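# Swing a magnet-latched box lid open with two arms

## Task

Open the box so that its lid ends up roughly upright or tipped back past upright, with the box still standing the right way up. Hidden magnets keep the lid's flap closed, so they must be overcome. Forcing the lid or the flap beyond its hinge stop counts as a failure.

## Robot and tools

Robot and frame. Two six-joint arms with parallel grippers, left_arm and right_arm, stand on opposite sides of the table. Every position, target and velocity uses the scene frame: origin at the table's centre, table top at z = +0.020 m, +z up. left_arm's base sits at (-0.022, +0.455, +0.039) m (the +y side) and right_arm's at (-0.025, -0.464, +0.039) m. The arm names do not tell you which side of a camera picture an arm appears on.

Joint order, used in every command row and every per-joint list in a result: waist (joint_0), shoulder (joint_1), elbow (joint_2), wrist pitch (joint_3), wrist yaw (joint_4), wrist roll (joint_5). Stated ranges in rad: waist -3.054..3.054, shoulder 0.000..3.142, elbow 0.000..2.356, wrist pitch -1.571..1.571, wrist yaw -1.571..1.571, wrist roll -3.142..3.142. Real ends may differ by up to 0.028 rad.

Gripper. The fingers point along the gripper's +x axis and close along its y axis. end_effector_position is the point between the fingers, about 3 to 4 cm short of the tips; only the last 1.5 cm of each finger's inner face is flat.

Command row. Always 14 numbers, each in [-1, 1], covering both arms even if one stays still: left_arm's six joints then its opening, then right_arm's six joints then its opening. The six joint numbers are offsets (not poses) from that arm's Joint targets as they stood when the action or call began, not from the previous row; sending the same offset again moves further. Scale: 1.0 equals 2.055 rad for waist, shoulder and elbow, and 4.263 rad for the three wrist joints. The opening number is absolute: +1 fully open, about -0.78 where empty fingers touch, lower values change nothing. Repeat an arm's current opening to leave it alone; 0 is itself a command. Full open to closed takes at least about 0.6 s.

execute_actions(actions, cameras): actions is a list of actions; each action is a list of up to 15 rows, each row lasting 1/30 s, the last row repeated to fill 15 steps (0.5 s per action). An empty list only reports state and images. An action whose offsets would push a joint more than 0.028 rad beyond its range is rejected for both arms; a malformed or out-of-range first action rejects the whole call. cameras picks images: omitted, null or ["all"] gives all, [] none, an unknown name invalidates the call.

move(target, speed, blend, opening_speed, blocking, cameras): target is one 14-number row or a list of up to 15 rows, every row measured as offsets from the same starting Joint targets. All joints travel together, so grippers follow curved paths; no obstacle avoidance. speed is rad/s for the joint with the longest way to go, 0.01 to 7, default 0.5, one value or one per target. blend (rad) rounds corners between listed targets. opening_speed (at least 0.2 per second on the -1..+1 scale) ramps the fingers. blocking=false returns after about 0.5 s while the motion continues. The whole move is capped at 10 s. Its result adds a move: line such as done, off_target (resting more than 0.03 rad from target), moving, held or fault, plus limits=held if steps were withheld. done does not mean nothing was touched.

wait(seconds 0 to 10, cameras) lets time pass with the last commands held. stop(cameras) brakes a running move. zoom_image(camera, region) enlarges [x0, y0, x1, y1] pixels (at most 504 by 504) of the newest image from cam_head_left, cam_head_right, cam_high or cam_low, all 504x504. read_manual(section) gives only licence text. finished_scene(scene) ends scene 1 or 2 for good; the box must stay open without the robot.

Result lines. Per arm: end_effector_position (m), end_effector_quat_wxyz, linear and angular velocity (dropped when Joint velocities reads within noise); Joint positions (six angles in rad, then finger gap in m, 0.080 fully open); Joint velocities; Joint targets, the base for your next offsets; Tool commands; grip_measured on the opening scale; grip_effort_n (motor-side newtons, negative closing, not a pad force); Joint torques and External joint torques in joint order. Warnings include joint sent to its limit, joint command not followed (clearance check altered targets), blocked, TORQUE FAULT (10 s halt), MOTOR HOT and OVER-TEMPERATURE FAULT. Printed hand poses can be a few centimetres off.

Motion limits. Each step a joint target may lead its measured angle by at most 0.368 rad (first three joints) or 0.763 rad (wrist joints), and targets implying more than 70 mm of gripper travel are scaled back, so big offsets need several actions. Contact torque limits in N m: waist 17.8, shoulder 22, elbow 22, wrist pitch 5.8, wrist yaw 5.78, wrist roll 5.42. To stop pressing on something, command targets back past the measured positions.

Things to avoid: swinging the lid or flap beyond its stop, tipping the box over, anything leaving the table, collisions or squeezes between the two arms, fast impacts, hard pushes, and long strained poses that heat the motors. Smooth, sparing motion and little elapsed time help, and time spent thinking also passes in the simulation.

Each tool is called as name([rows], argument=value, ...), one row to a line, values as JSON.

## Session

execute_actions(actions=[])

Scene clock: 0.00 s.
left_arm: end_effector_position=(-0.2175, +0.0152, +0.3608) grip_measured=+0.993 grip_effort_n=n/a end_effector_quat_wxyz=(+0.748, -0.097, +0.276, -0.596) | right_arm: end_effector_position=(+0.2119, -0.2450, +0.2002) grip_measured=+1.000 grip_effort_n=n/a end_effector_quat_wxyz=(+0.775, -0.078, +0.584, +0.229)
Joint positions: left_arm=[-0.625 1.704 1.577 -0.284 -0.73 -0.802 0.08] | right_arm=[-0.843 1.482 1.241 -0.988 -0.058 0.285 0.08]
Joint velocities: within noise
Joint torques (N m): no reading
External joint torques (N m): no reading
Motor temperatures (°C): left_arm=[23 27 23 34 24 28] | right_arm=[23 29 27 27 27 25]
Heat: left arm: hottest wrist pitch 34 °C (+0.0 °C/min); right arm: hottest shoulder 29 °C (+0.0 °C/min).
Joint targets: left_arm=[-0.625 1.704 1.578 -0.284 -0.730 -0.802] | right_arm=[-0.843 1.480 1.243 -0.987 -0.058 0.285]
Tool commands: left_gripper/opening=+0.992789 right_gripper/opening=+1.0

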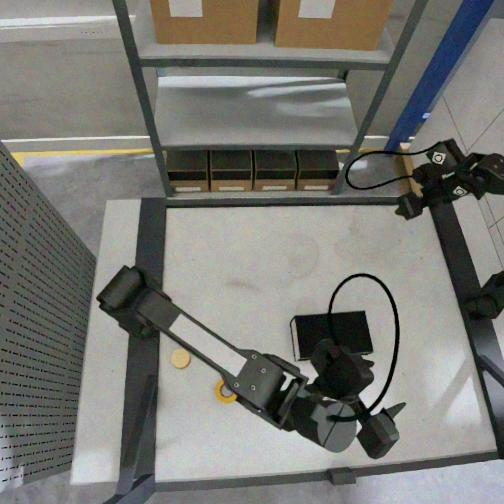

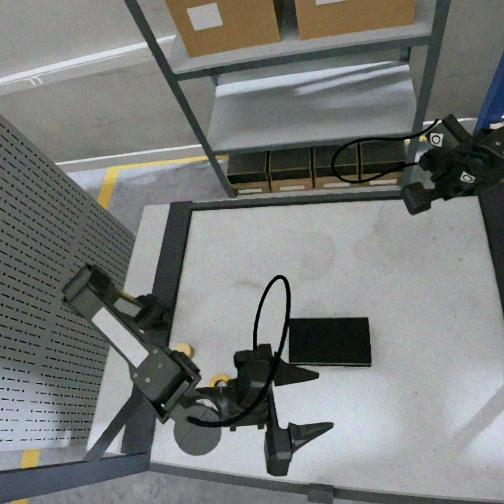

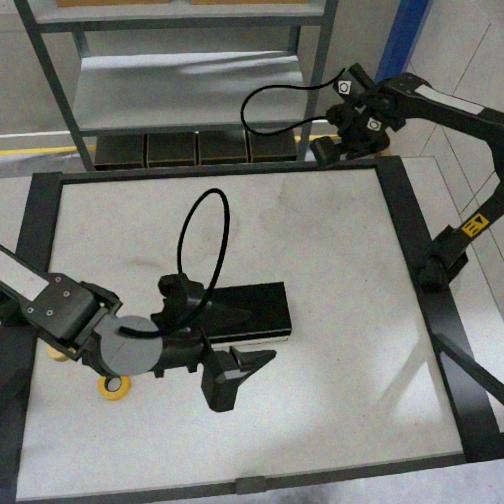

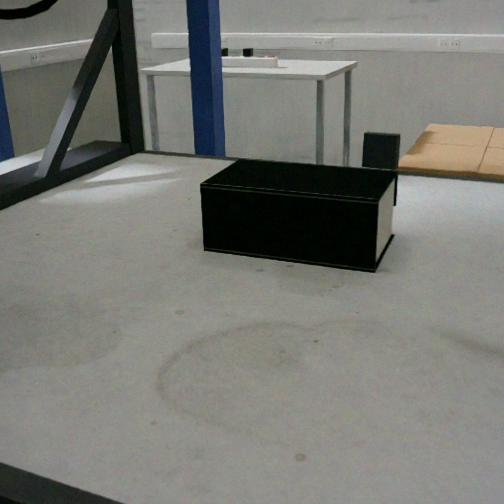

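move(target=[-0.134,-0.328,-0.237,-0.1515,0.171,0.188,-0.8,0.6535,-0.246,-0.1,-0.065,0.0136,-0.067,-0.8], speed=0.9)

zoom_image(camera="cam_high", region=[140, 250, 320, 430])

zoom_image(camera="cam_low", region=[190, 140, 410, 280])

zoom_image(camera="cam_head_left", region=[270, 280, 400, 410])

zoom_image(camera="cam_head_right", region=[270, 300, 390, 400])

Scene clock: 6.63 s.
left_arm: end_effector_position=(-0.2320, +0.2877, +0.2791) grip_measured=-0.787 grip_effort_n=-75.6 end_effector_quat_wxyz=(+0.302, +0.396, +0.140, -0.856) | right_arm: end_effector_position=(-0.1158, -0.2933, +0.2356) grip_measured=-0.759 grip_effort_n=-83.5 end_effector_quat_wxyz=(+0.425, -0.481, +0.292, +0.709)
Joint positions: left_arm=[-0.898 1.039 1.102 -0.928 -0.005 -0.007 0] | right_arm=[0.498 0.98 1.049 -1.264 -0.004 0.003 0.001]
Joint velocities: within noise
Joint torques (N m): left_arm=[-0.25 -3.43 5.12 1.28 0.12 0.22] | right_arm=[0.23 -2.1 4.96 1.08 0.11 -0.09]
External joint torques (N m): left_arm=[-0.22 -0.83 -1.46 -0.12 0.12 0.22] | right_arm=[0.22 -0.38 -0.98 0.15 0.11 -0.09]
Motor temperatures (°C): left_arm=[23 28 24 35 24 28] | right_arm=[23 30 28 28 27 25]
Heat: left arm: hottest wrist pitch 35 °C (+9.0 °C/min); right arm: hottest shoulder 30 °C (+9.0 °C/min).
Joint targets: left_arm=[-0.900 1.030 1.091 -0.930 -0.002 -0.001] | right_arm=[0.501 0.974 1.038 -1.265 0.000 -0.001]
move: done

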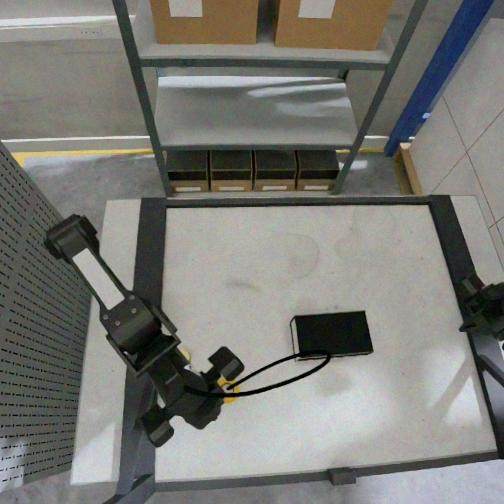

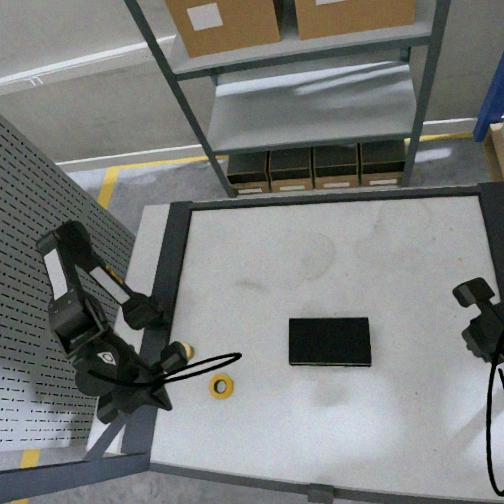

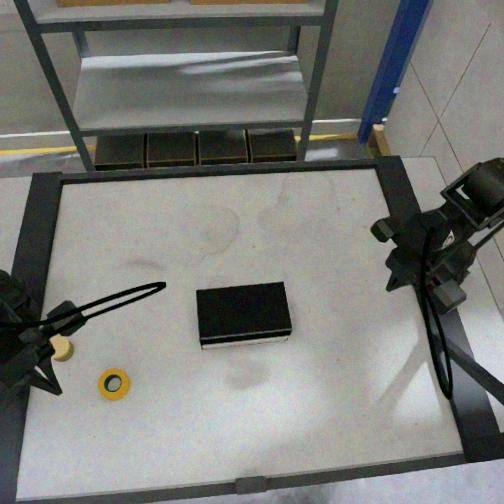

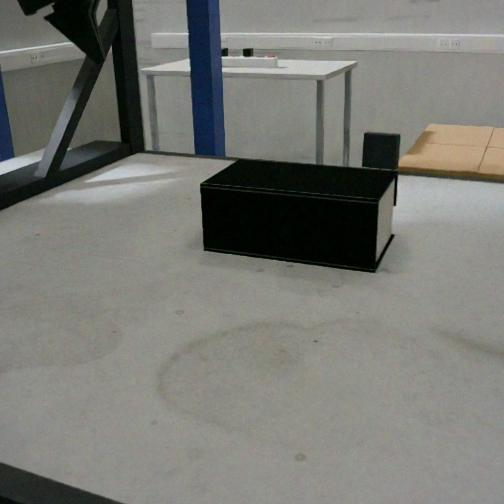

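Scaled by 2.800 from the camera's 504x504 image, which has a finer 720x720 frame.

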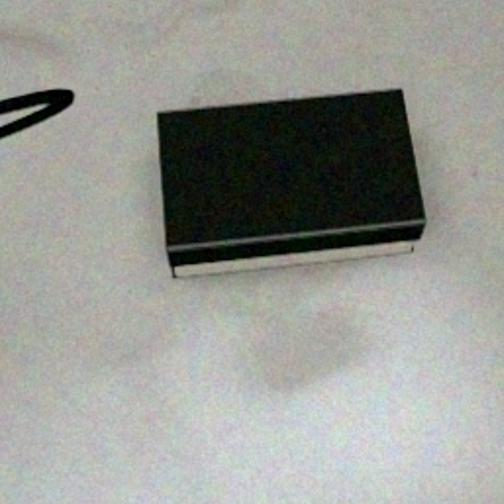

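Scaled by 2.291 from the camera's 504x504 image, which has a finer 720x720 frame.

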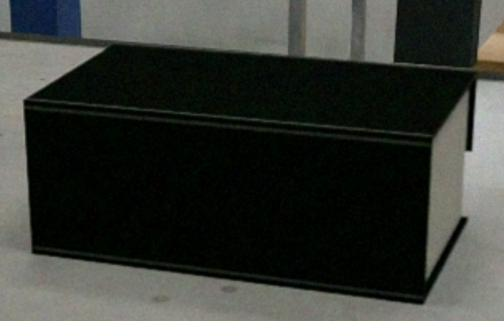

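Scaled by 3.877 from the camera's 504x504 image, which has a finer 720x720 frame.

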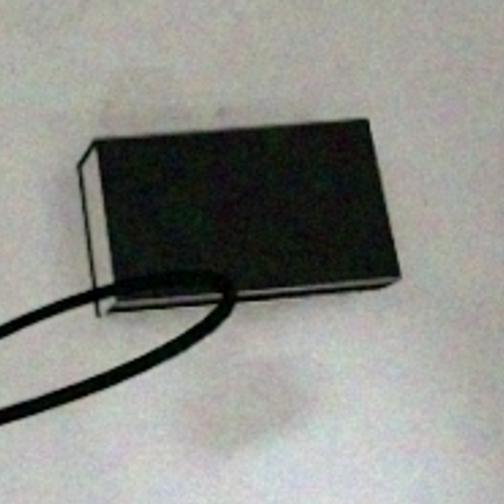

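Scaled by 4.200 from the camera's 504x504 image, which has a finer 720x720 frame.

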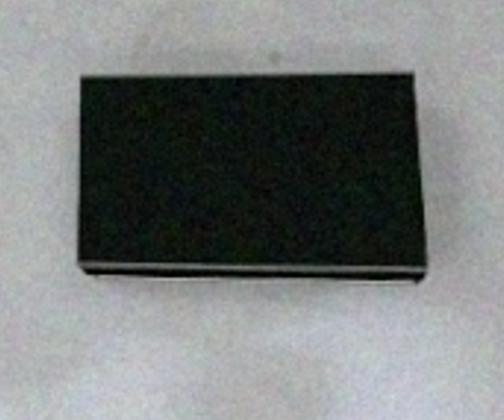

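move([
  [0.3194,0,0,0,0,0,-0.8,0,0,0,0,0,0,-0.8],
  [0.3194,0.2096,-0.2669,0.2224,-0.0347,-0.0272,-0.8,0,0,0,0,0,0,-0.8],
], speed=[0.8,0.6], cameras=["cam_high"])

zoom_image(camera="cam_high", region=[140, 250, 320, 430])

Scene clock: 29.80 s.
left_arm: end_effector_position=(-0.0813, +0.1346, +0.0827) grip_measured=-0.787 grip_effort_n=-75.6 end_effector_quat_wxyz=(+0.624, +0.321, +0.275, -0.657) | right_arm: end_effector_position=(-0.1158, -0.2933, +0.2356) grip_measured=-0.759 grip_effort_n=-83.5 end_effector_quat_wxyz=(+0.425, -0.481, +0.292, +0.709)
Joint positions: left_arm=[-0.246 1.451 0.551 0.015 -0.144 -0.112 0] | right_arm=[0.498 0.98 1.049 -1.264 -0.004 0.003 0.001]
Joint velocities: within noise
Joint torques (N m): left_arm=[0.13 -3.41 4.41 1.57 -0.28 -0.17] | right_arm=[0.21 -2.09 4.98 1.09 0.11 -0.11]
External joint torques (N m): left_arm=[0.18 1.39 -1.32 0.2 -0.2 -0.17] | right_arm=[0.18 -0.42 -0.92 0.17 0.13 -0.11]
Motor temperatures (°C): left_arm=[23 28 26 36 24 28] | right_arm=[23 29 29 29 27 25]
Heat: left arm: hottest wrist pitch 36 °C (+4.0 °C/min); right arm: hottest shoulder 29 °C (+0.0 °C/min).
Joint targets: left_arm=[-0.244 1.461 0.542 0.018 -0.149 -0.116] | right_arm=[0.500 0.974 1.038 -1.265 0.000 -0.001]
move: done
Images, in order (width x height): cam_high 504x504.

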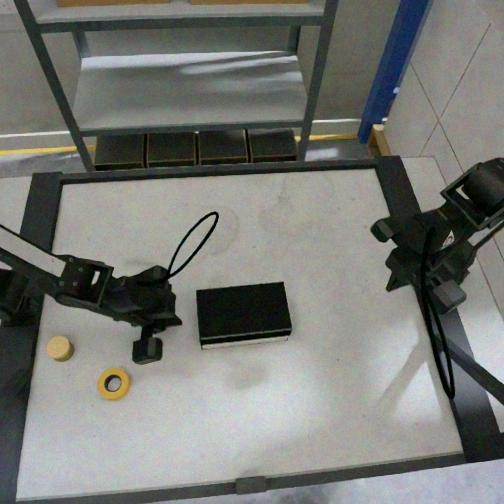

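Scaled by 2.800 from the camera's 504x504 image, which has a finer 720x720 frame.

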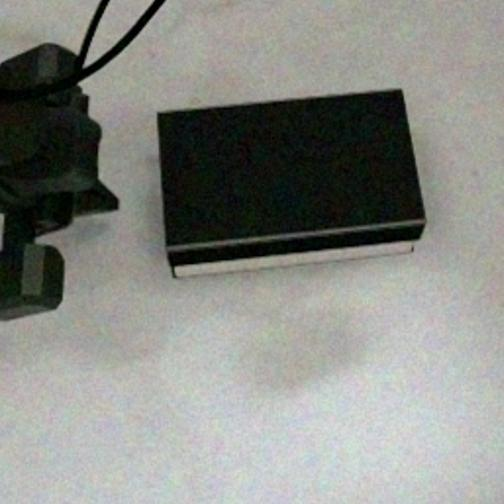

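move(target=[0.0251,0.1636,0.1763,-0.0061,0,0,-0.8,0,0,0,0,0,0,-0.8], speed=0.12, cameras=["cam_high"])

zoom_image(camera="cam_high", region=[160, 250, 340, 430])

Scene clock: 35.07 s.
left_arm: end_effector_position=(-0.0819, +0.0470, +0.0795) grip_measured=-0.787 grip_effort_n=-75.6 end_effector_quat_wxyz=(+0.639, +0.318, +0.286, -0.640) | right_arm: end_effector_position=(-0.1158, -0.2933, +0.2356) grip_measured=-0.759 grip_effort_n=-83.5 end_effector_quat_wxyz=(+0.425, -0.481, +0.292, +0.709)
Joint positions: left_arm=[-0.195 1.781 0.893 -0.007 -0.144 -0.112 0] | right_arm=[0.498 0.98 1.049 -1.264 -0.004 0.003 0.001]
Joint velocities: within noise
Joint torques (N m): left_arm=[0.18 -5.27 6.74 1.29 -0.27 -0.16] | right_arm=[0.2 -2.14 4.98 1.09 0.11 -0.12]
External joint torques (N m): left_arm=[0.26 2.05 1.07 -0.03 -0.2 -0.16] | right_arm=[0.17 -0.43 -0.98 0.15 0.12 -0.12]
Motor temperatures (°C): left_arm=[23 29 26 36 24 28] | right_arm=[23 29 29 29 27 25]
Heat: left arm: hottest wrist pitch 36 °C (+3.4 °C/min); right arm: hottest shoulder 29 °C (+0.0 °C/min).
Joint targets: left_arm=[-0.192 1.797 0.904 -0.007 -0.149 -0.116] | right_arm=[0.500 0.974 1.038 -1.265 0.000 -0.001]
move: done
Images, in order (width x height): cam_high 504x504.

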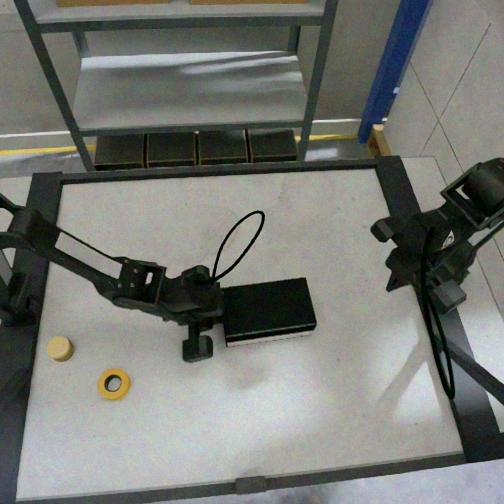

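Scaled by 2.800 from the camera's 504x504 image, which has a finer 720x720 frame.

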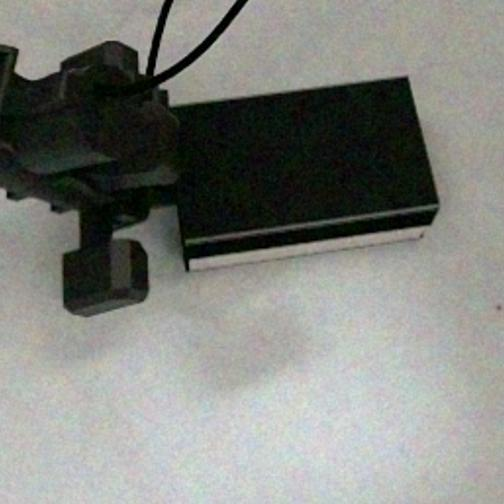

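move([
  [-0.0253,-0.1635,-0.1762,0.0059,0,0,-0.8,0.1946,0.5236,0.2151,0.2053,0.2815,0.2979,-0.8],
  [-0.1519,0.1643,-0.2451,0.3498,-0.0917,-0.0034,-0.33,0.0881,0.6894,0.2154,0.2053,0.2815,0.2979,-0.8],
], speed=0.7, cameras=["cam_high","cam_head_left"])

zoom_image(camera="cam_high", region=[180, 290, 280, 390])

zoom_image(camera="cam_head_left", region=[280, 310, 370, 400])

Scene clock: 53.70 s.
left_arm: end_effector_position=(-0.1359, +0.0906, +0.0706) grip_measured=-0.333 grip_effort_n=12.3 end_effector_quat_wxyz=(+0.718, +0.068, +0.074, -0.688) | right_arm: end_effector_position=(-0.1915, -0.0319, +0.0496) grip_measured=-0.759 grip_effort_n=-83.5 end_effector_quat_wxyz=(+0.909, -0.078, +0.163, +0.376)
Joint positions: left_arm=[-0.502 2.121 0.406 1.48 -0.535 -0.127 0.02] | right_arm=[0.685 2.379 1.468 -0.391 1.194 1.263 0.001]
Joint velocities: within noise
Joint torques (N m): left_arm=[-0.24 -4.52 1.73 1.9 -0.26 -0.16] | right_arm=[-0.25 -8.38 6.6 0.91 0.7 0.21]
External joint torques (N m): left_arm=[-0.16 1.73 -0.49 0.26 -0.19 -0.16] | right_arm=[-0.31 1.89 1.72 0.28 0.11 0.21]
Motor temperatures (°C): left_arm=[23 30 27 37 24 28] | right_arm=[23 30 31 29 27 25]
Heat: left arm: hottest wrist pitch 37 °C (+3.4 °C/min); right arm: hottest elbow 31 °C (+4.5 °C/min).
Joint targets: left_arm=[-0.504 2.135 0.401 1.484 -0.540 -0.131] | right_arm=[0.681 2.391 1.481 -0.390 1.200 1.269]
move: done
Images, in order (width x height): cam_head_left 504x504, cam_high 504x504.

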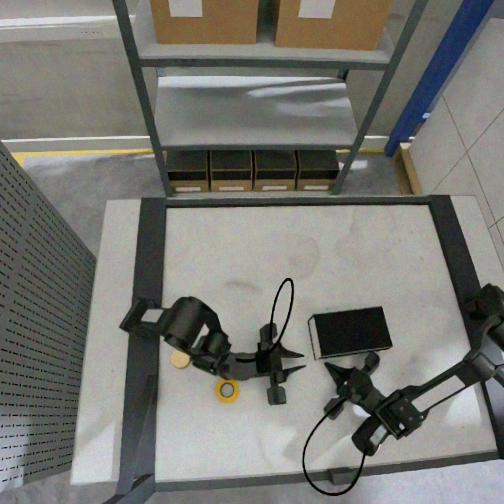

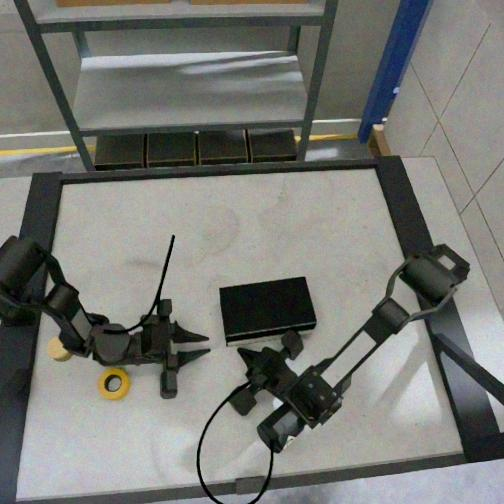

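Scaled by 5.040 from the camera's 504x504 image, which has a finer 720x720 frame.

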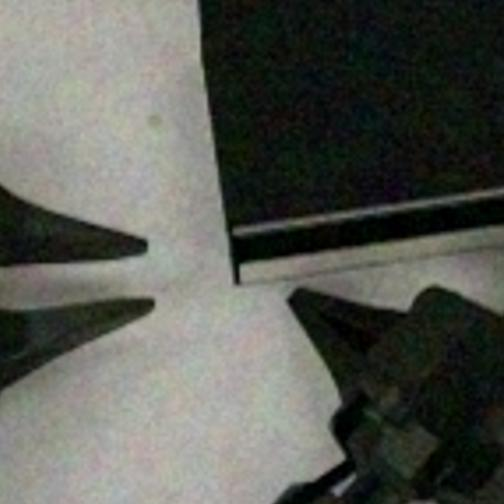

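Scaled by 5.600 from the camera's 504x504 image, which has a finer 720x720 frame.

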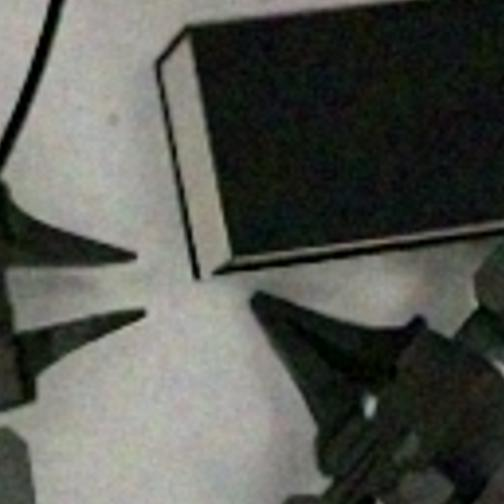

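move(target=[0.039,0.0095,0.0687,-0.0286,0.0152,0.0035,-0.33,0,0,0,0,0,0,-0.8], speed=0.15, cameras=["cam_high","cam_head_left"])

zoom_image(camera="cam_high", region=[195, 305, 265, 375])

zoom_image(camera="cam_head_left", region=[285, 325, 345, 385])

Scene clock: 60.47 s.
left_arm: end_effector_position=(-0.1293, +0.0542, +0.0701) grip_measured=-0.332 grip_effort_n=11.9 end_effector_quat_wxyz=(+0.725, +0.070, +0.081, -0.680) | right_arm: end_effector_position=(-0.1915, -0.0319, +0.0496) grip_measured=-0.759 grip_effort_n=-83.5 end_effector_quat_wxyz=(+0.909, -0.078, +0.163, +0.376)
Joint positions: left_arm=[-0.427 2.139 0.534 1.364 -0.48 -0.122 0.02] | right_arm=[0.685 2.379 1.468 -0.391 1.194 1.263 0.001]
Joint velocities: within noise
Joint torques (N m): left_arm=[0.16 -5.06 3.76 1.54 0.08 0.24] | right_arm=[-0.21 -8.38 6.58 0.91 0.69 0.21]
External joint torques (N m): left_arm=[0.26 2.02 0.88 -0.14 0.14 0.23] | right_arm=[-0.14 1.94 1.68 0.28 0.09 0.21]
Motor temperatures (°C): left_arm=[23 30 26 38 24 28] | right_arm=[23 32 32 29 27 25]
Heat: left arm: hottest wrist pitch 38 °C (+4.0 °C/min); right arm: hottest shoulder 32 °C (+3.0 °C/min).
Joint targets: left_arm=[-0.424 2.154 0.542 1.362 -0.475 -0.116] | right_arm=[0.681 2.391 1.480 -0.390 1.200 1.269]
move: done
Images, in order (width x height): cam_head_left 504x504, cam_high 504x504.

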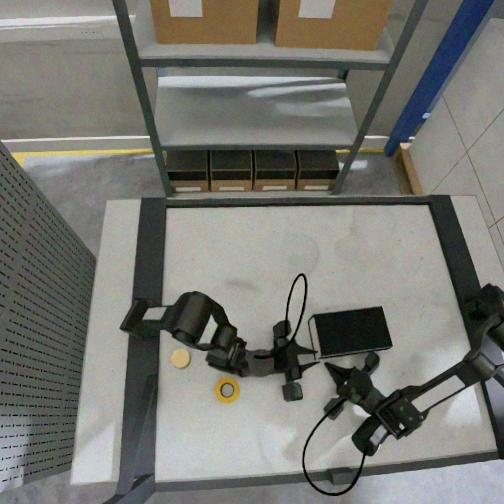

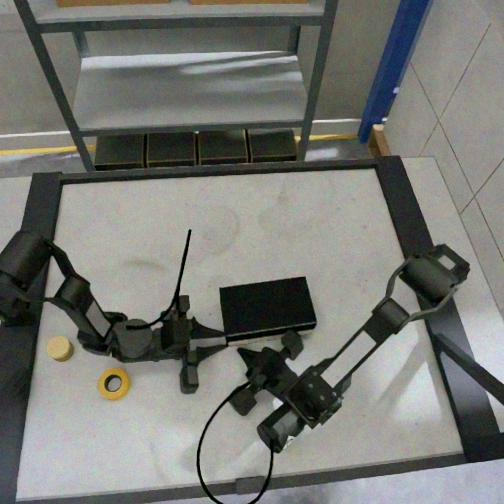

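Scaled by 7.200 from the camera's 504x504 image, which has a finer 720x720 frame.

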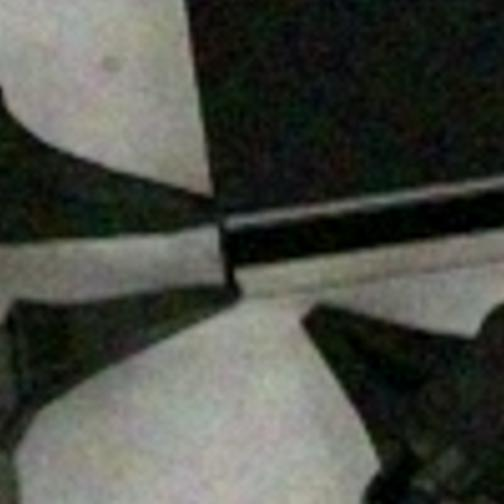

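Scaled by 8.400 from the camera's 504x504 image, which has a finer 720x720 frame.

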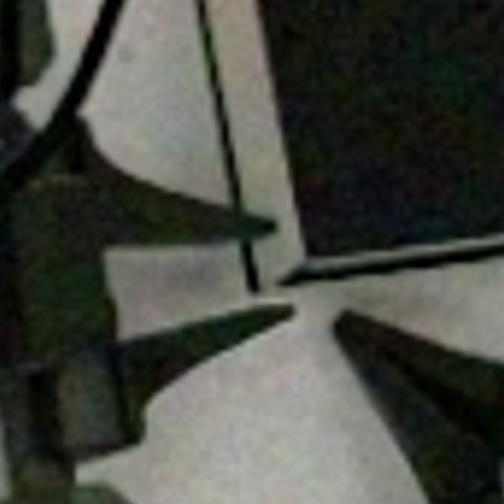

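move(target=[0.005,0.001,0.007,-0.003,0.0015,0,-0.33,0,0,0,0,0,0,-0.8], speed=0.15, cameras=[])

move(target=[0,0,0,0,0,0,-1,-0.0121,-0.0031,-0.0063,0.0015,0,0,-0.8], opening_speed=0.3, speed=0.1, cameras=["cam_high","cam_head_left"])

zoom_image(camera="cam_high", region=[195, 305, 265, 375])

zoom_image(camera="cam_head_left", region=[285, 325, 345, 385])

Scene clock: 78.73 s.
left_arm: end_effector_position=(-0.1286, +0.0502, +0.0702) grip_measured=-0.332 grip_effort_n=11.9 end_effector_quat_wxyz=(+0.725, +0.070, +0.082, -0.680) | right_arm: end_effector_position=(-0.1915, -0.0319, +0.0496) grip_measured=-0.759 grip_effort_n=-83.5 end_effector_quat_wxyz=(+0.909, -0.078, +0.163, +0.376)
Joint positions: left_arm=[-0.418 2.141 0.548 1.351 -0.472 -0.122 0.02] | right_arm=[0.685 2.379 1.468 -0.391 1.194 1.263 0.001]
Joint velocities: within noise
Joint torques (N m): left_arm=[0.33 -5.09 3.8 1.56 0.01 0.24] | right_arm=[-0.25 -8.39 6.57 0.91 0.7 0.22]
External joint torques (N m): left_arm=[0.35 1.98 0.94 -0.09 0.09 0.23] | right_arm=[-0.3 1.95 1.66 0.28 0.1 0.22]
Motor temperatures (°C): left_arm=[23 31 26 38 24 28] | right_arm=[23 37 33 29 28 25]
Heat: left arm: hottest wrist pitch 38 °C (+3.0 °C/min); right arm: hottest shoulder 37 °C (+8.0 °C/min).
Joint targets: left_arm=[-0.414 2.156 0.556 1.349 -0.469 -0.116] | right_arm=[0.681 2.391 1.480 -0.390 1.200 1.269]
move: done
No camera images: "cameras" was empty.

Scene clock: 81.17 s.
left_arm: end_effector_position=(-0.1279, +0.0497, +0.0701) grip_measured=-0.787 grip_effort_n=-83.5 end_effector_quat_wxyz=(+0.725, +0.070, +0.082, -0.680) | right_arm: end_effector_position=(-0.1812, -0.0273, +0.0498) grip_measured=-0.759 grip_effort_n=-83.5 end_effector_quat_wxyz=(+0.913, -0.072, +0.165, +0.365)
Joint positions: left_arm=[-0.416 2.142 0.549 1.35 -0.471 -0.122 0] | right_arm=[0.66 2.379 1.468 -0.385 1.194 1.263 0.001]
Joint velocities: within noise
Joint torques (N m): left_arm=[0.12 -5.19 3.69 1.6 -0.02 0.23] | right_arm=[-0.26 -9.12 4.92 0.92 0.7 0.21]
External joint torques (N m): left_arm=[0.23 1.96 0.73 -0.08 0.04 0.23] | right_arm=[-0.25 1.11 0.08 0.29 0.11 0.21]
Motor temperatures (°C): left_arm=[23 30 26 38 24 28] | right_arm=[23 37 33 29 28 25]
Heat: left arm: hottest wrist pitch 38 °C (+3.0 °C/min); right arm: hottest shoulder 37 °C (+8.1 °C/min).
Joint targets: left_arm=[-0.414 2.156 0.556 1.349 -0.469 -0.116] | right_arm=[0.656 2.384 1.468 -0.383 1.200 1.269]
move: done
Images, in order (width x height): cam_head_left 504x504, cam_high 504x504.

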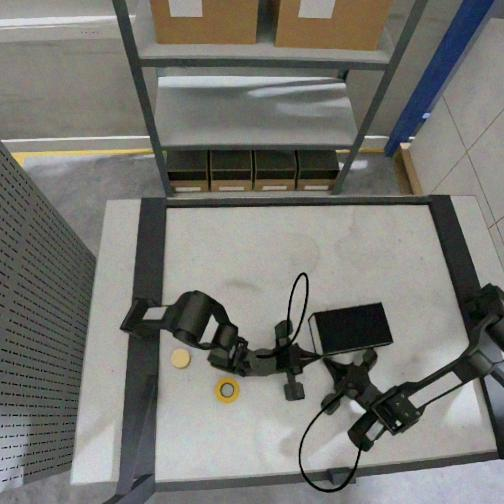

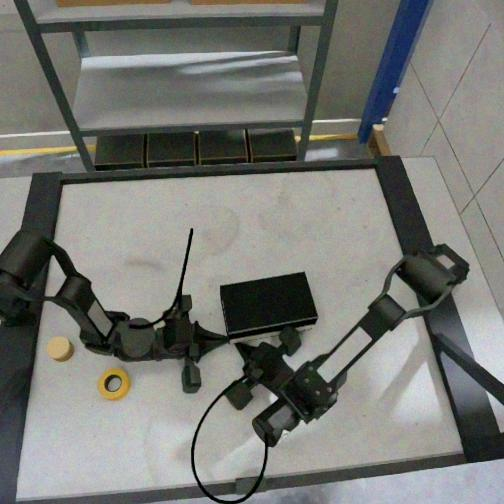

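Scaled by 7.200 from the camera's 504x504 image, which has a finer 720x720 frame.

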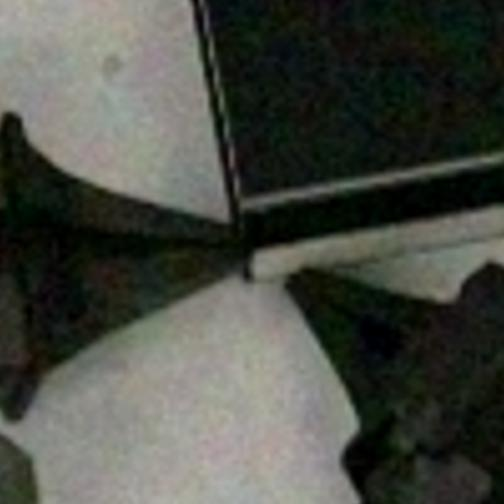

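Scaled by 8.400 from the camera's 504x504 image, which has a finer 720x720 frame.

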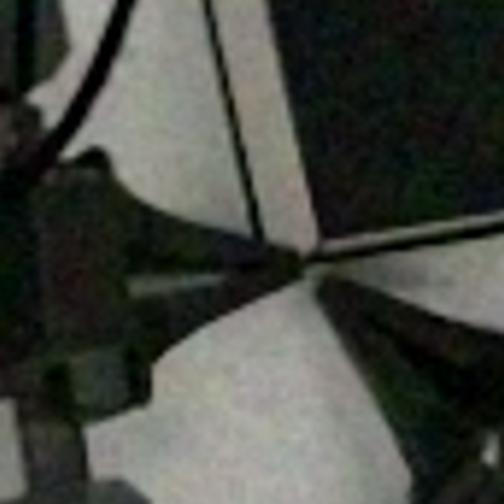

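move(target=[-0.0112,0,0,0,0,0,-1,-0.003,0,0,0,0,0,-0.8], speed=0.1, cameras=[])

move(target=[-0.0112,0,0,0,0,0,-1,-0.003,0,0,0,0,0,-0.8], speed=0.1, cameras=["cam_high","cam_head_left"])

zoom_image(camera="cam_high", region=[195, 305, 265, 375])

Scene clock: 86.47 s.
left_arm: end_effector_position=(-0.1331, +0.0510, +0.0700) grip_measured=-0.787 grip_effort_n=-83.5 end_effector_quat_wxyz=(+0.721, +0.070, +0.082, -0.684) | right_arm: end_effector_position=(-0.1801, -0.0268, +0.0499) grip_measured=-0.759 grip_effort_n=-83.5 end_effector_quat_wxyz=(+0.914, -0.072, +0.165, +0.364)
Joint positions: left_arm=[-0.429 2.142 0.55 1.35 -0.471 -0.122 0] | right_arm=[0.657 2.379 1.468 -0.383 1.194 1.263 0.001]
Joint velocities: within noise
Joint torques (N m): left_arm=[-0.81 -5.21 3.7 1.63 -0.02 0.23] | right_arm=[-0.58 -9.1 4.95 0.78 0.7 0.21]
External joint torques (N m): left_arm=[-0.74 1.94 0.73 -0.04 0.05 0.23] | right_arm=[-0.57 1.11 0.13 0.16 0.11 0.21]
Motor temperatures (°C): left_arm=[23 30 25 39 24 28] | right_arm=[23 38 33 29 28 25]
Heat: left arm: hottest wrist pitch 39 °C (+4.0 °C/min); right arm: hottest shoulder 38 °C (+9.1 °C/min).
Joint targets: left_arm=[-0.437 2.156 0.556 1.349 -0.469 -0.116] | right_arm=[0.651 2.384 1.468 -0.383 1.200 1.269]
move: done
No camera images: "cameras" was empty.

Scene clock: 87.17 s.
left_arm: end_effector_position=(-0.1373, +0.0526, +0.0700) grip_measured=-0.787 grip_effort_n=-83.5 end_effector_quat_wxyz=(+0.719, +0.071, +0.080, -0.686) | right_arm: end_effector_position=(-0.1804, -0.0264, +0.0499) grip_measured=-0.759 grip_effort_n=-83.5 end_effector_quat_wxyz=(+0.914, -0.070, +0.166, +0.364)
Joint positions: left_arm=[-0.442 2.142 0.55 1.35 -0.479 -0.122 0] | right_arm=[0.657 2.379 1.468 -0.38 1.193 1.263 0.001]
Joint velocities: within noise
Joint torques (N m): left_arm=[-1.7 -5.24 3.63 1.63 0.25 0.23] | right_arm=[-1.01 -9.11 4.95 0.53 0.71 0.21]
External joint torques (N m): left_arm=[-1.63 1.86 0.75 -0.03 0.33 0.22] | right_arm=[-1.14 1.15 0.08 -0.11 0.13 0.21]
Motor temperatures (°C): left_arm=[23 30 25 39 24 28] | right_arm=[23 38 33 29 28 25]
Heat: left arm: hottest wrist pitch 39 °C (+4.1 °C/min); right arm: hottest shoulder 38 °C (+9.1 °C/min).
Joint targets: left_arm=[-0.460 2.156 0.556 1.349 -0.469 -0.116] | right_arm=[0.644 2.384 1.468 -0.383 1.200 1.269]
move: done
Images, in order (width x height): cam_head_left 504x504, cam_high 504x504.

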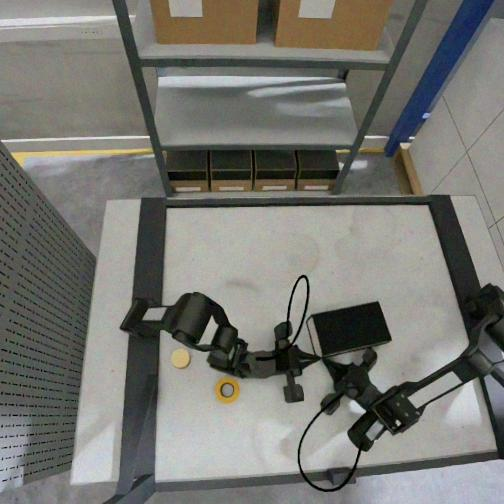

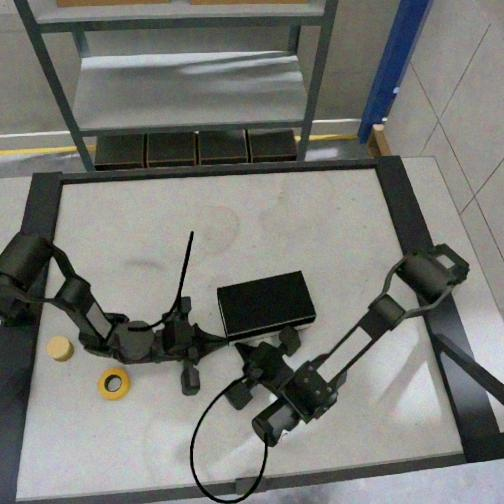

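Scaled by 7.200 from the camera's 504x504 image, which has a finer 720x720 frame.

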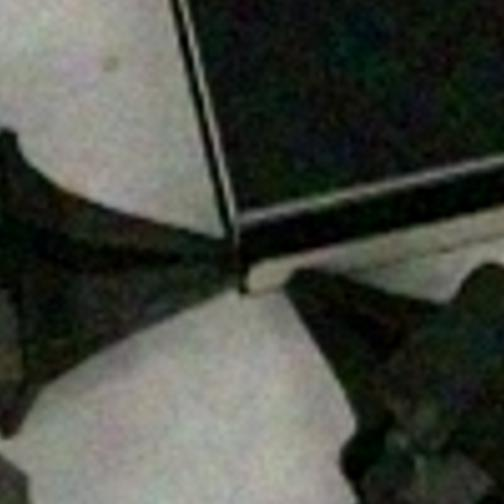

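move(target=[-0.0112,0,0,0,0,0,-1,-0.005,0,0,0,0,0,-0.8], speed=0.1, cameras=[])

move(target=[-0.0112,0,0,0,0,0,-1,-0.005,0,0,0,0,0,-0.8], speed=0.1, cameras=["cam_high","cam_head_left"])

zoom_image(camera="cam_high", region=[195, 305, 265, 375])

zoom_image(camera="cam_head_left", region=[285, 325, 345, 385])

Scene clock: 91.00 s.
left_arm: end_effector_position=(-0.1434, +0.0546, +0.0702) grip_measured=-0.787 grip_effort_n=-83.5 end_effector_quat_wxyz=(+0.716, +0.072, +0.079, -0.690) | right_arm: end_effector_position=(-0.1799, -0.0261, +0.0499) grip_measured=-0.759 grip_effort_n=-83.5 end_effector_quat_wxyz=(+0.914, -0.069, +0.167, +0.364)
Joint positions: left_arm=[-0.46 2.142 0.55 1.35 -0.487 -0.122 0] | right_arm=[0.656 2.379 1.468 -0.378 1.193 1.263 0.001]
Joint velocities: within noise
Joint torques (N m): left_arm=[-2.16 -5.26 3.66 1.64 0.53 0.23] | right_arm=[-1.78 -9.13 4.96 0.42 0.73 0.21]
External joint torques (N m): left_arm=[-2.1 1.9 0.71 -0.04 0.6 0.22] | right_arm=[-1.83 1.13 0.1 -0.21 0.14 0.21]
Motor temperatures (°C): left_arm=[23 30 25 40 24 28] | right_arm=[23 39 32 29 28 25]
Heat: left arm: hottest wrist pitch 40 °C (+4.0 °C/min); right arm: hottest shoulder 39 °C (+10.0 °C/min).
Joint targets: left_arm=[-0.483 2.156 0.556 1.349 -0.469 -0.116] | right_arm=[0.634 2.384 1.468 -0.383 1.200 1.269]
move: done
No camera images: "cameras" was empty.

Scene clock: 92.00 s.
left_arm: end_effector_position=(-0.1508, +0.0574, +0.0703) grip_measured=-0.787 grip_effort_n=-83.5 end_effector_quat_wxyz=(+0.711, +0.073, +0.078, -0.695) | right_arm: end_effector_position=(-0.1774, -0.0250, +0.0497) grip_measured=-0.759 grip_effort_n=-83.5 end_effector_quat_wxyz=(+0.915, -0.068, +0.168, +0.361)
Joint positions: left_arm=[-0.482 2.142 0.55 1.35 -0.495 -0.122 0] | right_arm=[0.65 2.379 1.468 -0.377 1.191 1.263 0.001]
Joint velocities: within noise
Joint torques (N m): left_arm=[-2.34 -5.27 3.61 1.66 0.82 0.24] | right_arm=[-2.23 -9.14 4.93 0.34 0.77 0.21]
External joint torques (N m): left_arm=[-2.23 1.87 0.65 -0.02 0.89 0.24] | right_arm=[-2.28 1.11 0.09 -0.29 0.18 0.2]
Motor temperatures (°C): left_arm=[23 30 25 40 24 28] | right_arm=[23 39 32 29 28 25]
Heat: left arm: hottest wrist pitch 40 °C (+4.0 °C/min); right arm: hottest shoulder 39 °C (+10.0 °C/min).
Joint targets: left_arm=[-0.506 2.156 0.556 1.349 -0.469 -0.116] | right_arm=[0.624 2.384 1.467 -0.383 1.200 1.269]
move: done
Images, in order (width x height): cam_head_left 504x504, cam_high 504x504.

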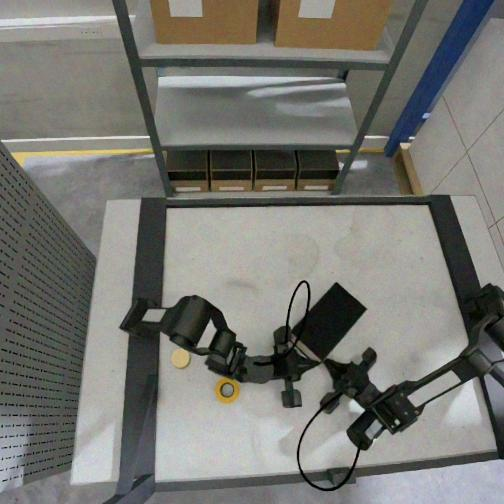

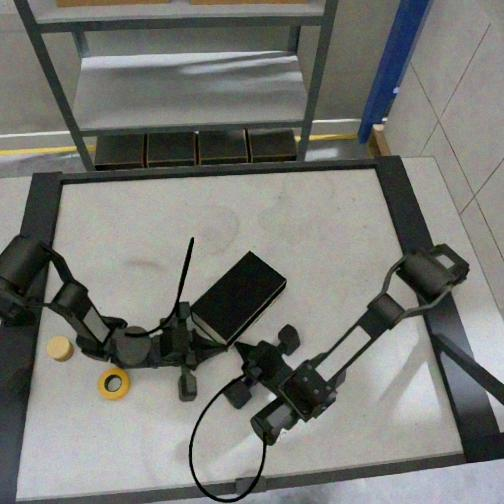

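Scaled by 7.200 from the camera's 504x504 image, which has a finer 720x720 frame.

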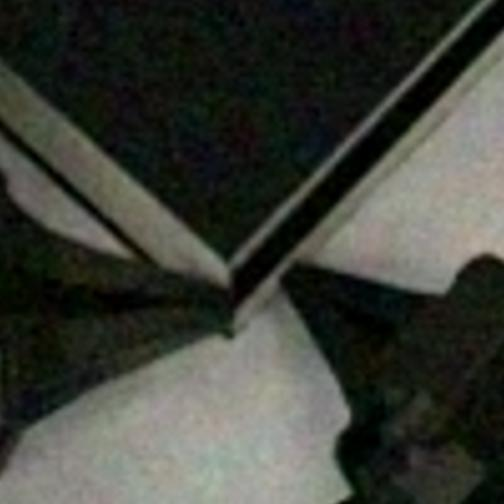

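Scaled by 8.400 from the camera's 504x504 image, which has a finer 720x720 frame.

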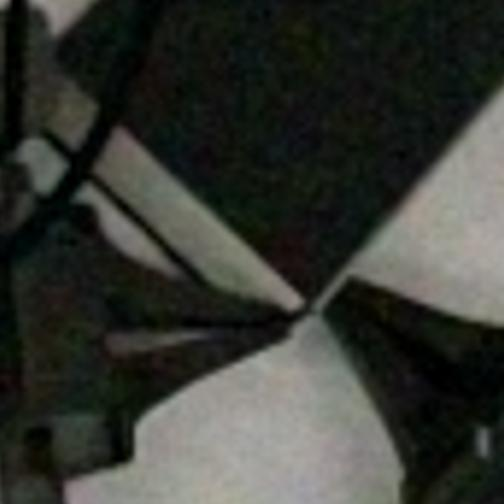

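move([
  [0.0117,0,0,0,0,0,-1,0.0234,0,0,0,0,0,-0.8],
  [0.0117,0,0,0,0,0,-1,0.0297,0.029,0.057,-0.0135,0,0,-0.8],
  [0.0117,0,0,0,0,0,-1,0.0136,0.029,0.057,-0.0135,0,0,-0.8],
], speed=0.12, cameras=["cam_high","cam_head_left"])

zoom_image(camera="cam_high", region=[195, 305, 265, 375])

zoom_image(camera="cam_head_left", region=[285, 325, 345, 385])

Scene clock: 121.20 s.
left_arm: end_effector_position=(-0.1524, +0.0571, +0.0701) grip_measured=-0.787 grip_effort_n=-83.5 end_effector_quat_wxyz=(+0.706, +0.072, +0.079, -0.700) | right_arm: end_effector_position=(-0.1948, -0.0156, +0.0499) grip_measured=-0.759 grip_effort_n=-83.5 end_effector_quat_wxyz=(+0.912, -0.076, +0.164, +0.368)
Joint positions: left_arm=[-0.48 2.142 0.55 1.35 -0.478 -0.122 0] | right_arm=[0.668 2.431 1.572 -0.442 1.193 1.263 0.001]
Joint velocities: within noise
Joint torques (N m): left_arm=[-0.3 -5.26 3.65 1.64 0.23 0.23] | right_arm=[-1.32 -8.63 6.81 0.88 0.7 0.21]
External joint torques (N m): left_arm=[-0.23 1.85 0.73 -0.02 0.3 0.23] | right_arm=[-1.37 2.05 1.78 0.25 0.11 0.21]
Motor temperatures (°C): left_arm=[24 30 25 42 25 28] | right_arm=[23 42 32 28 28 25]
Heat: left arm: hottest wrist pitch 42 °C (+4.1 °C/min); right arm: hottest shoulder 42 °C (+9.1 °C/min).
Joint targets: left_arm=[-0.482 2.156 0.556 1.349 -0.469 -0.116] | right_arm=[0.652 2.444 1.585 -0.441 1.200 1.269]
move: done
Images, in order (width x height): cam_head_left 504x504, cam_high 504x504.

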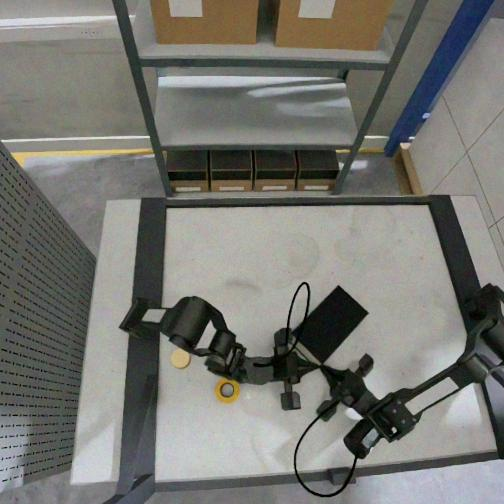

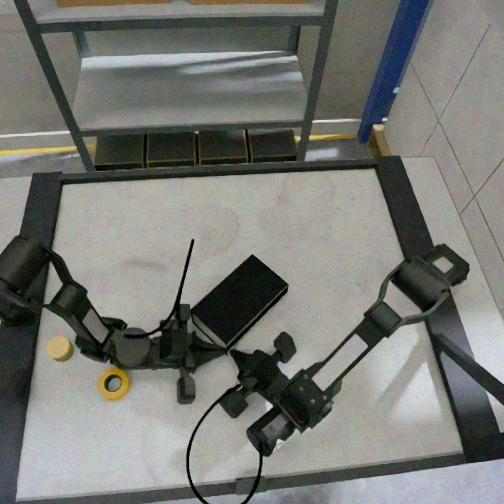

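Scaled by 7.200 from the camera's 504x504 image, which has a finer 720x720 frame.

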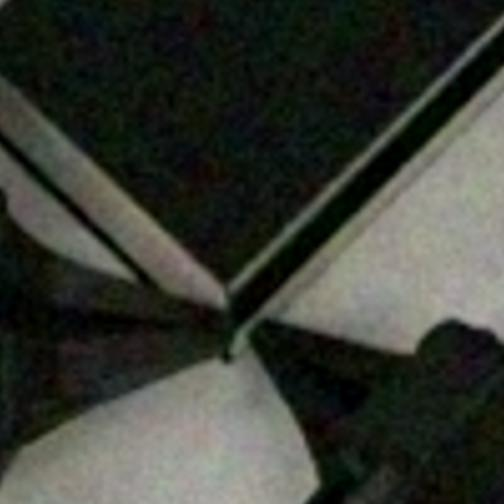

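Scaled by 8.400 from the camera's 504x504 image, which has a finer 720x720 frame.

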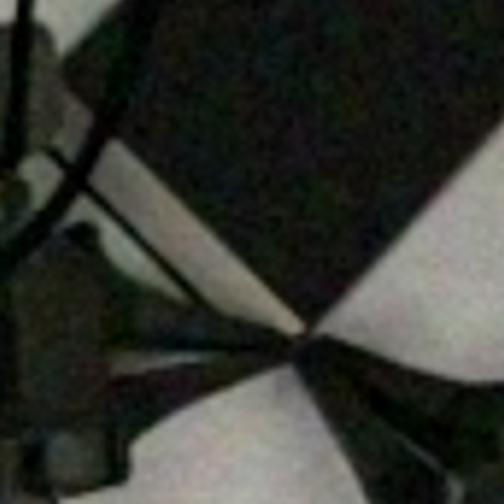

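move(target=[-0.0015,0.0017,0.0122,-0.0052,0.0027,0,-1,-0.003,0,0,0,0,0,-0.8], speed=0.1, cameras=[])

move(target=[-0.0015,0.0017,0.0122,-0.0052,0.0027,0,-1,-0.003,0,0,0,0,0,-0.8], speed=0.1, cameras=["cam_high","cam_head_left"])

zoom_image(camera="cam_high", region=[195, 305, 265, 375])

Scene clock: 126.13 s.
left_arm: end_effector_position=(-0.1533, +0.0555, +0.0696) grip_measured=-0.787 grip_effort_n=-83.5 end_effector_quat_wxyz=(+0.706, +0.076, +0.079, -0.700) | right_arm: end_effector_position=(-0.1943, -0.0159, +0.0498) grip_measured=-0.759 grip_effort_n=-83.5 end_effector_quat_wxyz=(+0.912, -0.077, +0.164, +0.368)
Joint positions: left_arm=[-0.48 2.142 0.558 1.337 -0.478 -0.119 0] | right_arm=[0.667 2.431 1.572 -0.446 1.194 1.263 0.001]
Joint velocities: within noise
Joint torques (N m): left_arm=[-0.57 -4.95 5.53 1.07 0.64 0.14] | right_arm=[-1.83 -8.62 6.77 1.14 0.7 0.22]
External joint torques (N m): left_arm=[-0.51 2.22 2.54 -0.6 0.71 0.14] | right_arm=[-1.95 2.04 1.79 0.53 0.11 0.21]
Motor temperatures (°C): left_arm=[24 30 25 42 25 28] | right_arm=[23 41 32 28 28 25]
Heat: left arm: hottest wrist pitch 42 °C (+4.1 °C/min); right arm: hottest shoulder 41 °C (+7.1 °C/min).
Joint targets: left_arm=[-0.485 2.160 0.581 1.327 -0.457 -0.116] | right_arm=[0.646 2.444 1.585 -0.441 1.200 1.269]
move: done
No camera images: "cameras" was empty.

Scene clock: 126.87 s.
left_arm: end_effector_position=(-0.1552, +0.0528, +0.0695) grip_measured=-0.787 grip_effort_n=-83.5 end_effector_quat_wxyz=(+0.706, +0.079, +0.078, -0.700) | right_arm: end_effector_position=(-0.1948, -0.0170, +0.0500) grip_measured=-0.759 grip_effort_n=-83.5 end_effector_quat_wxyz=(+0.912, -0.080, +0.161, +0.368)
Joint positions: left_arm=[-0.482 2.142 0.573 1.317 -0.481 -0.116 0] | right_arm=[0.67 2.431 1.572 -0.453 1.197 1.263 0.001]
Joint velocities: within noise
Joint torques (N m): left_arm=[-0.7 -4.59 6.77 0.9 1.12 0] | right_arm=[-2.6 -8.62 6.79 1.73 0.61 0.19]
External joint torques (N m): left_arm=[-0.67 2.64 3.73 -0.76 1.19 0] | right_arm=[-2.57 2.11 1.77 1.13 0 0.19]
Motor temperatures (°C): left_arm=[24 30 25 42 25 28] | right_arm=[23 41 32 28 28 25]
Heat: left arm: hottest wrist pitch 42 °C (+4.0 °C/min); right arm: hottest shoulder 41 °C (+7.0 °C/min).
Joint targets: left_arm=[-0.488 2.163 0.606 1.305 -0.446 -0.116] | right_arm=[0.639 2.444 1.585 -0.441 1.200 1.269]
move: off_target (left_arm); left_arm: the wrist yaw is farthest, 0.035 rad from its target
Images, in order (width x height): cam_head_left 504x504, cam_high 504x504.

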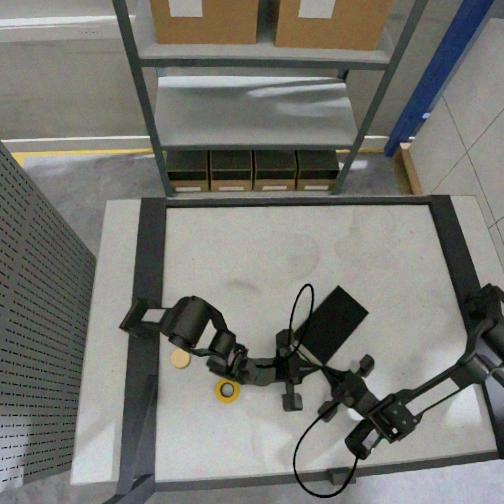

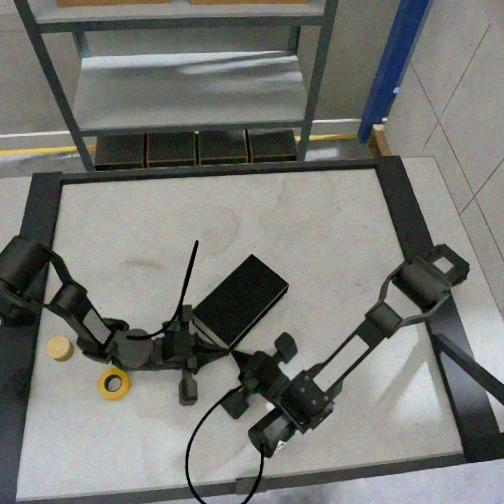

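Scaled by 7.200 from the camera's 504x504 image, which has a finer 720x720 frame.

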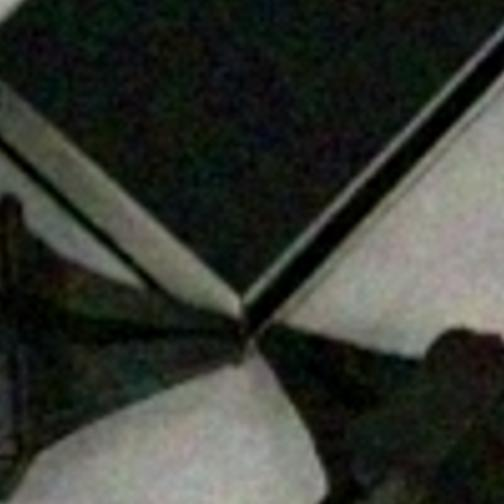

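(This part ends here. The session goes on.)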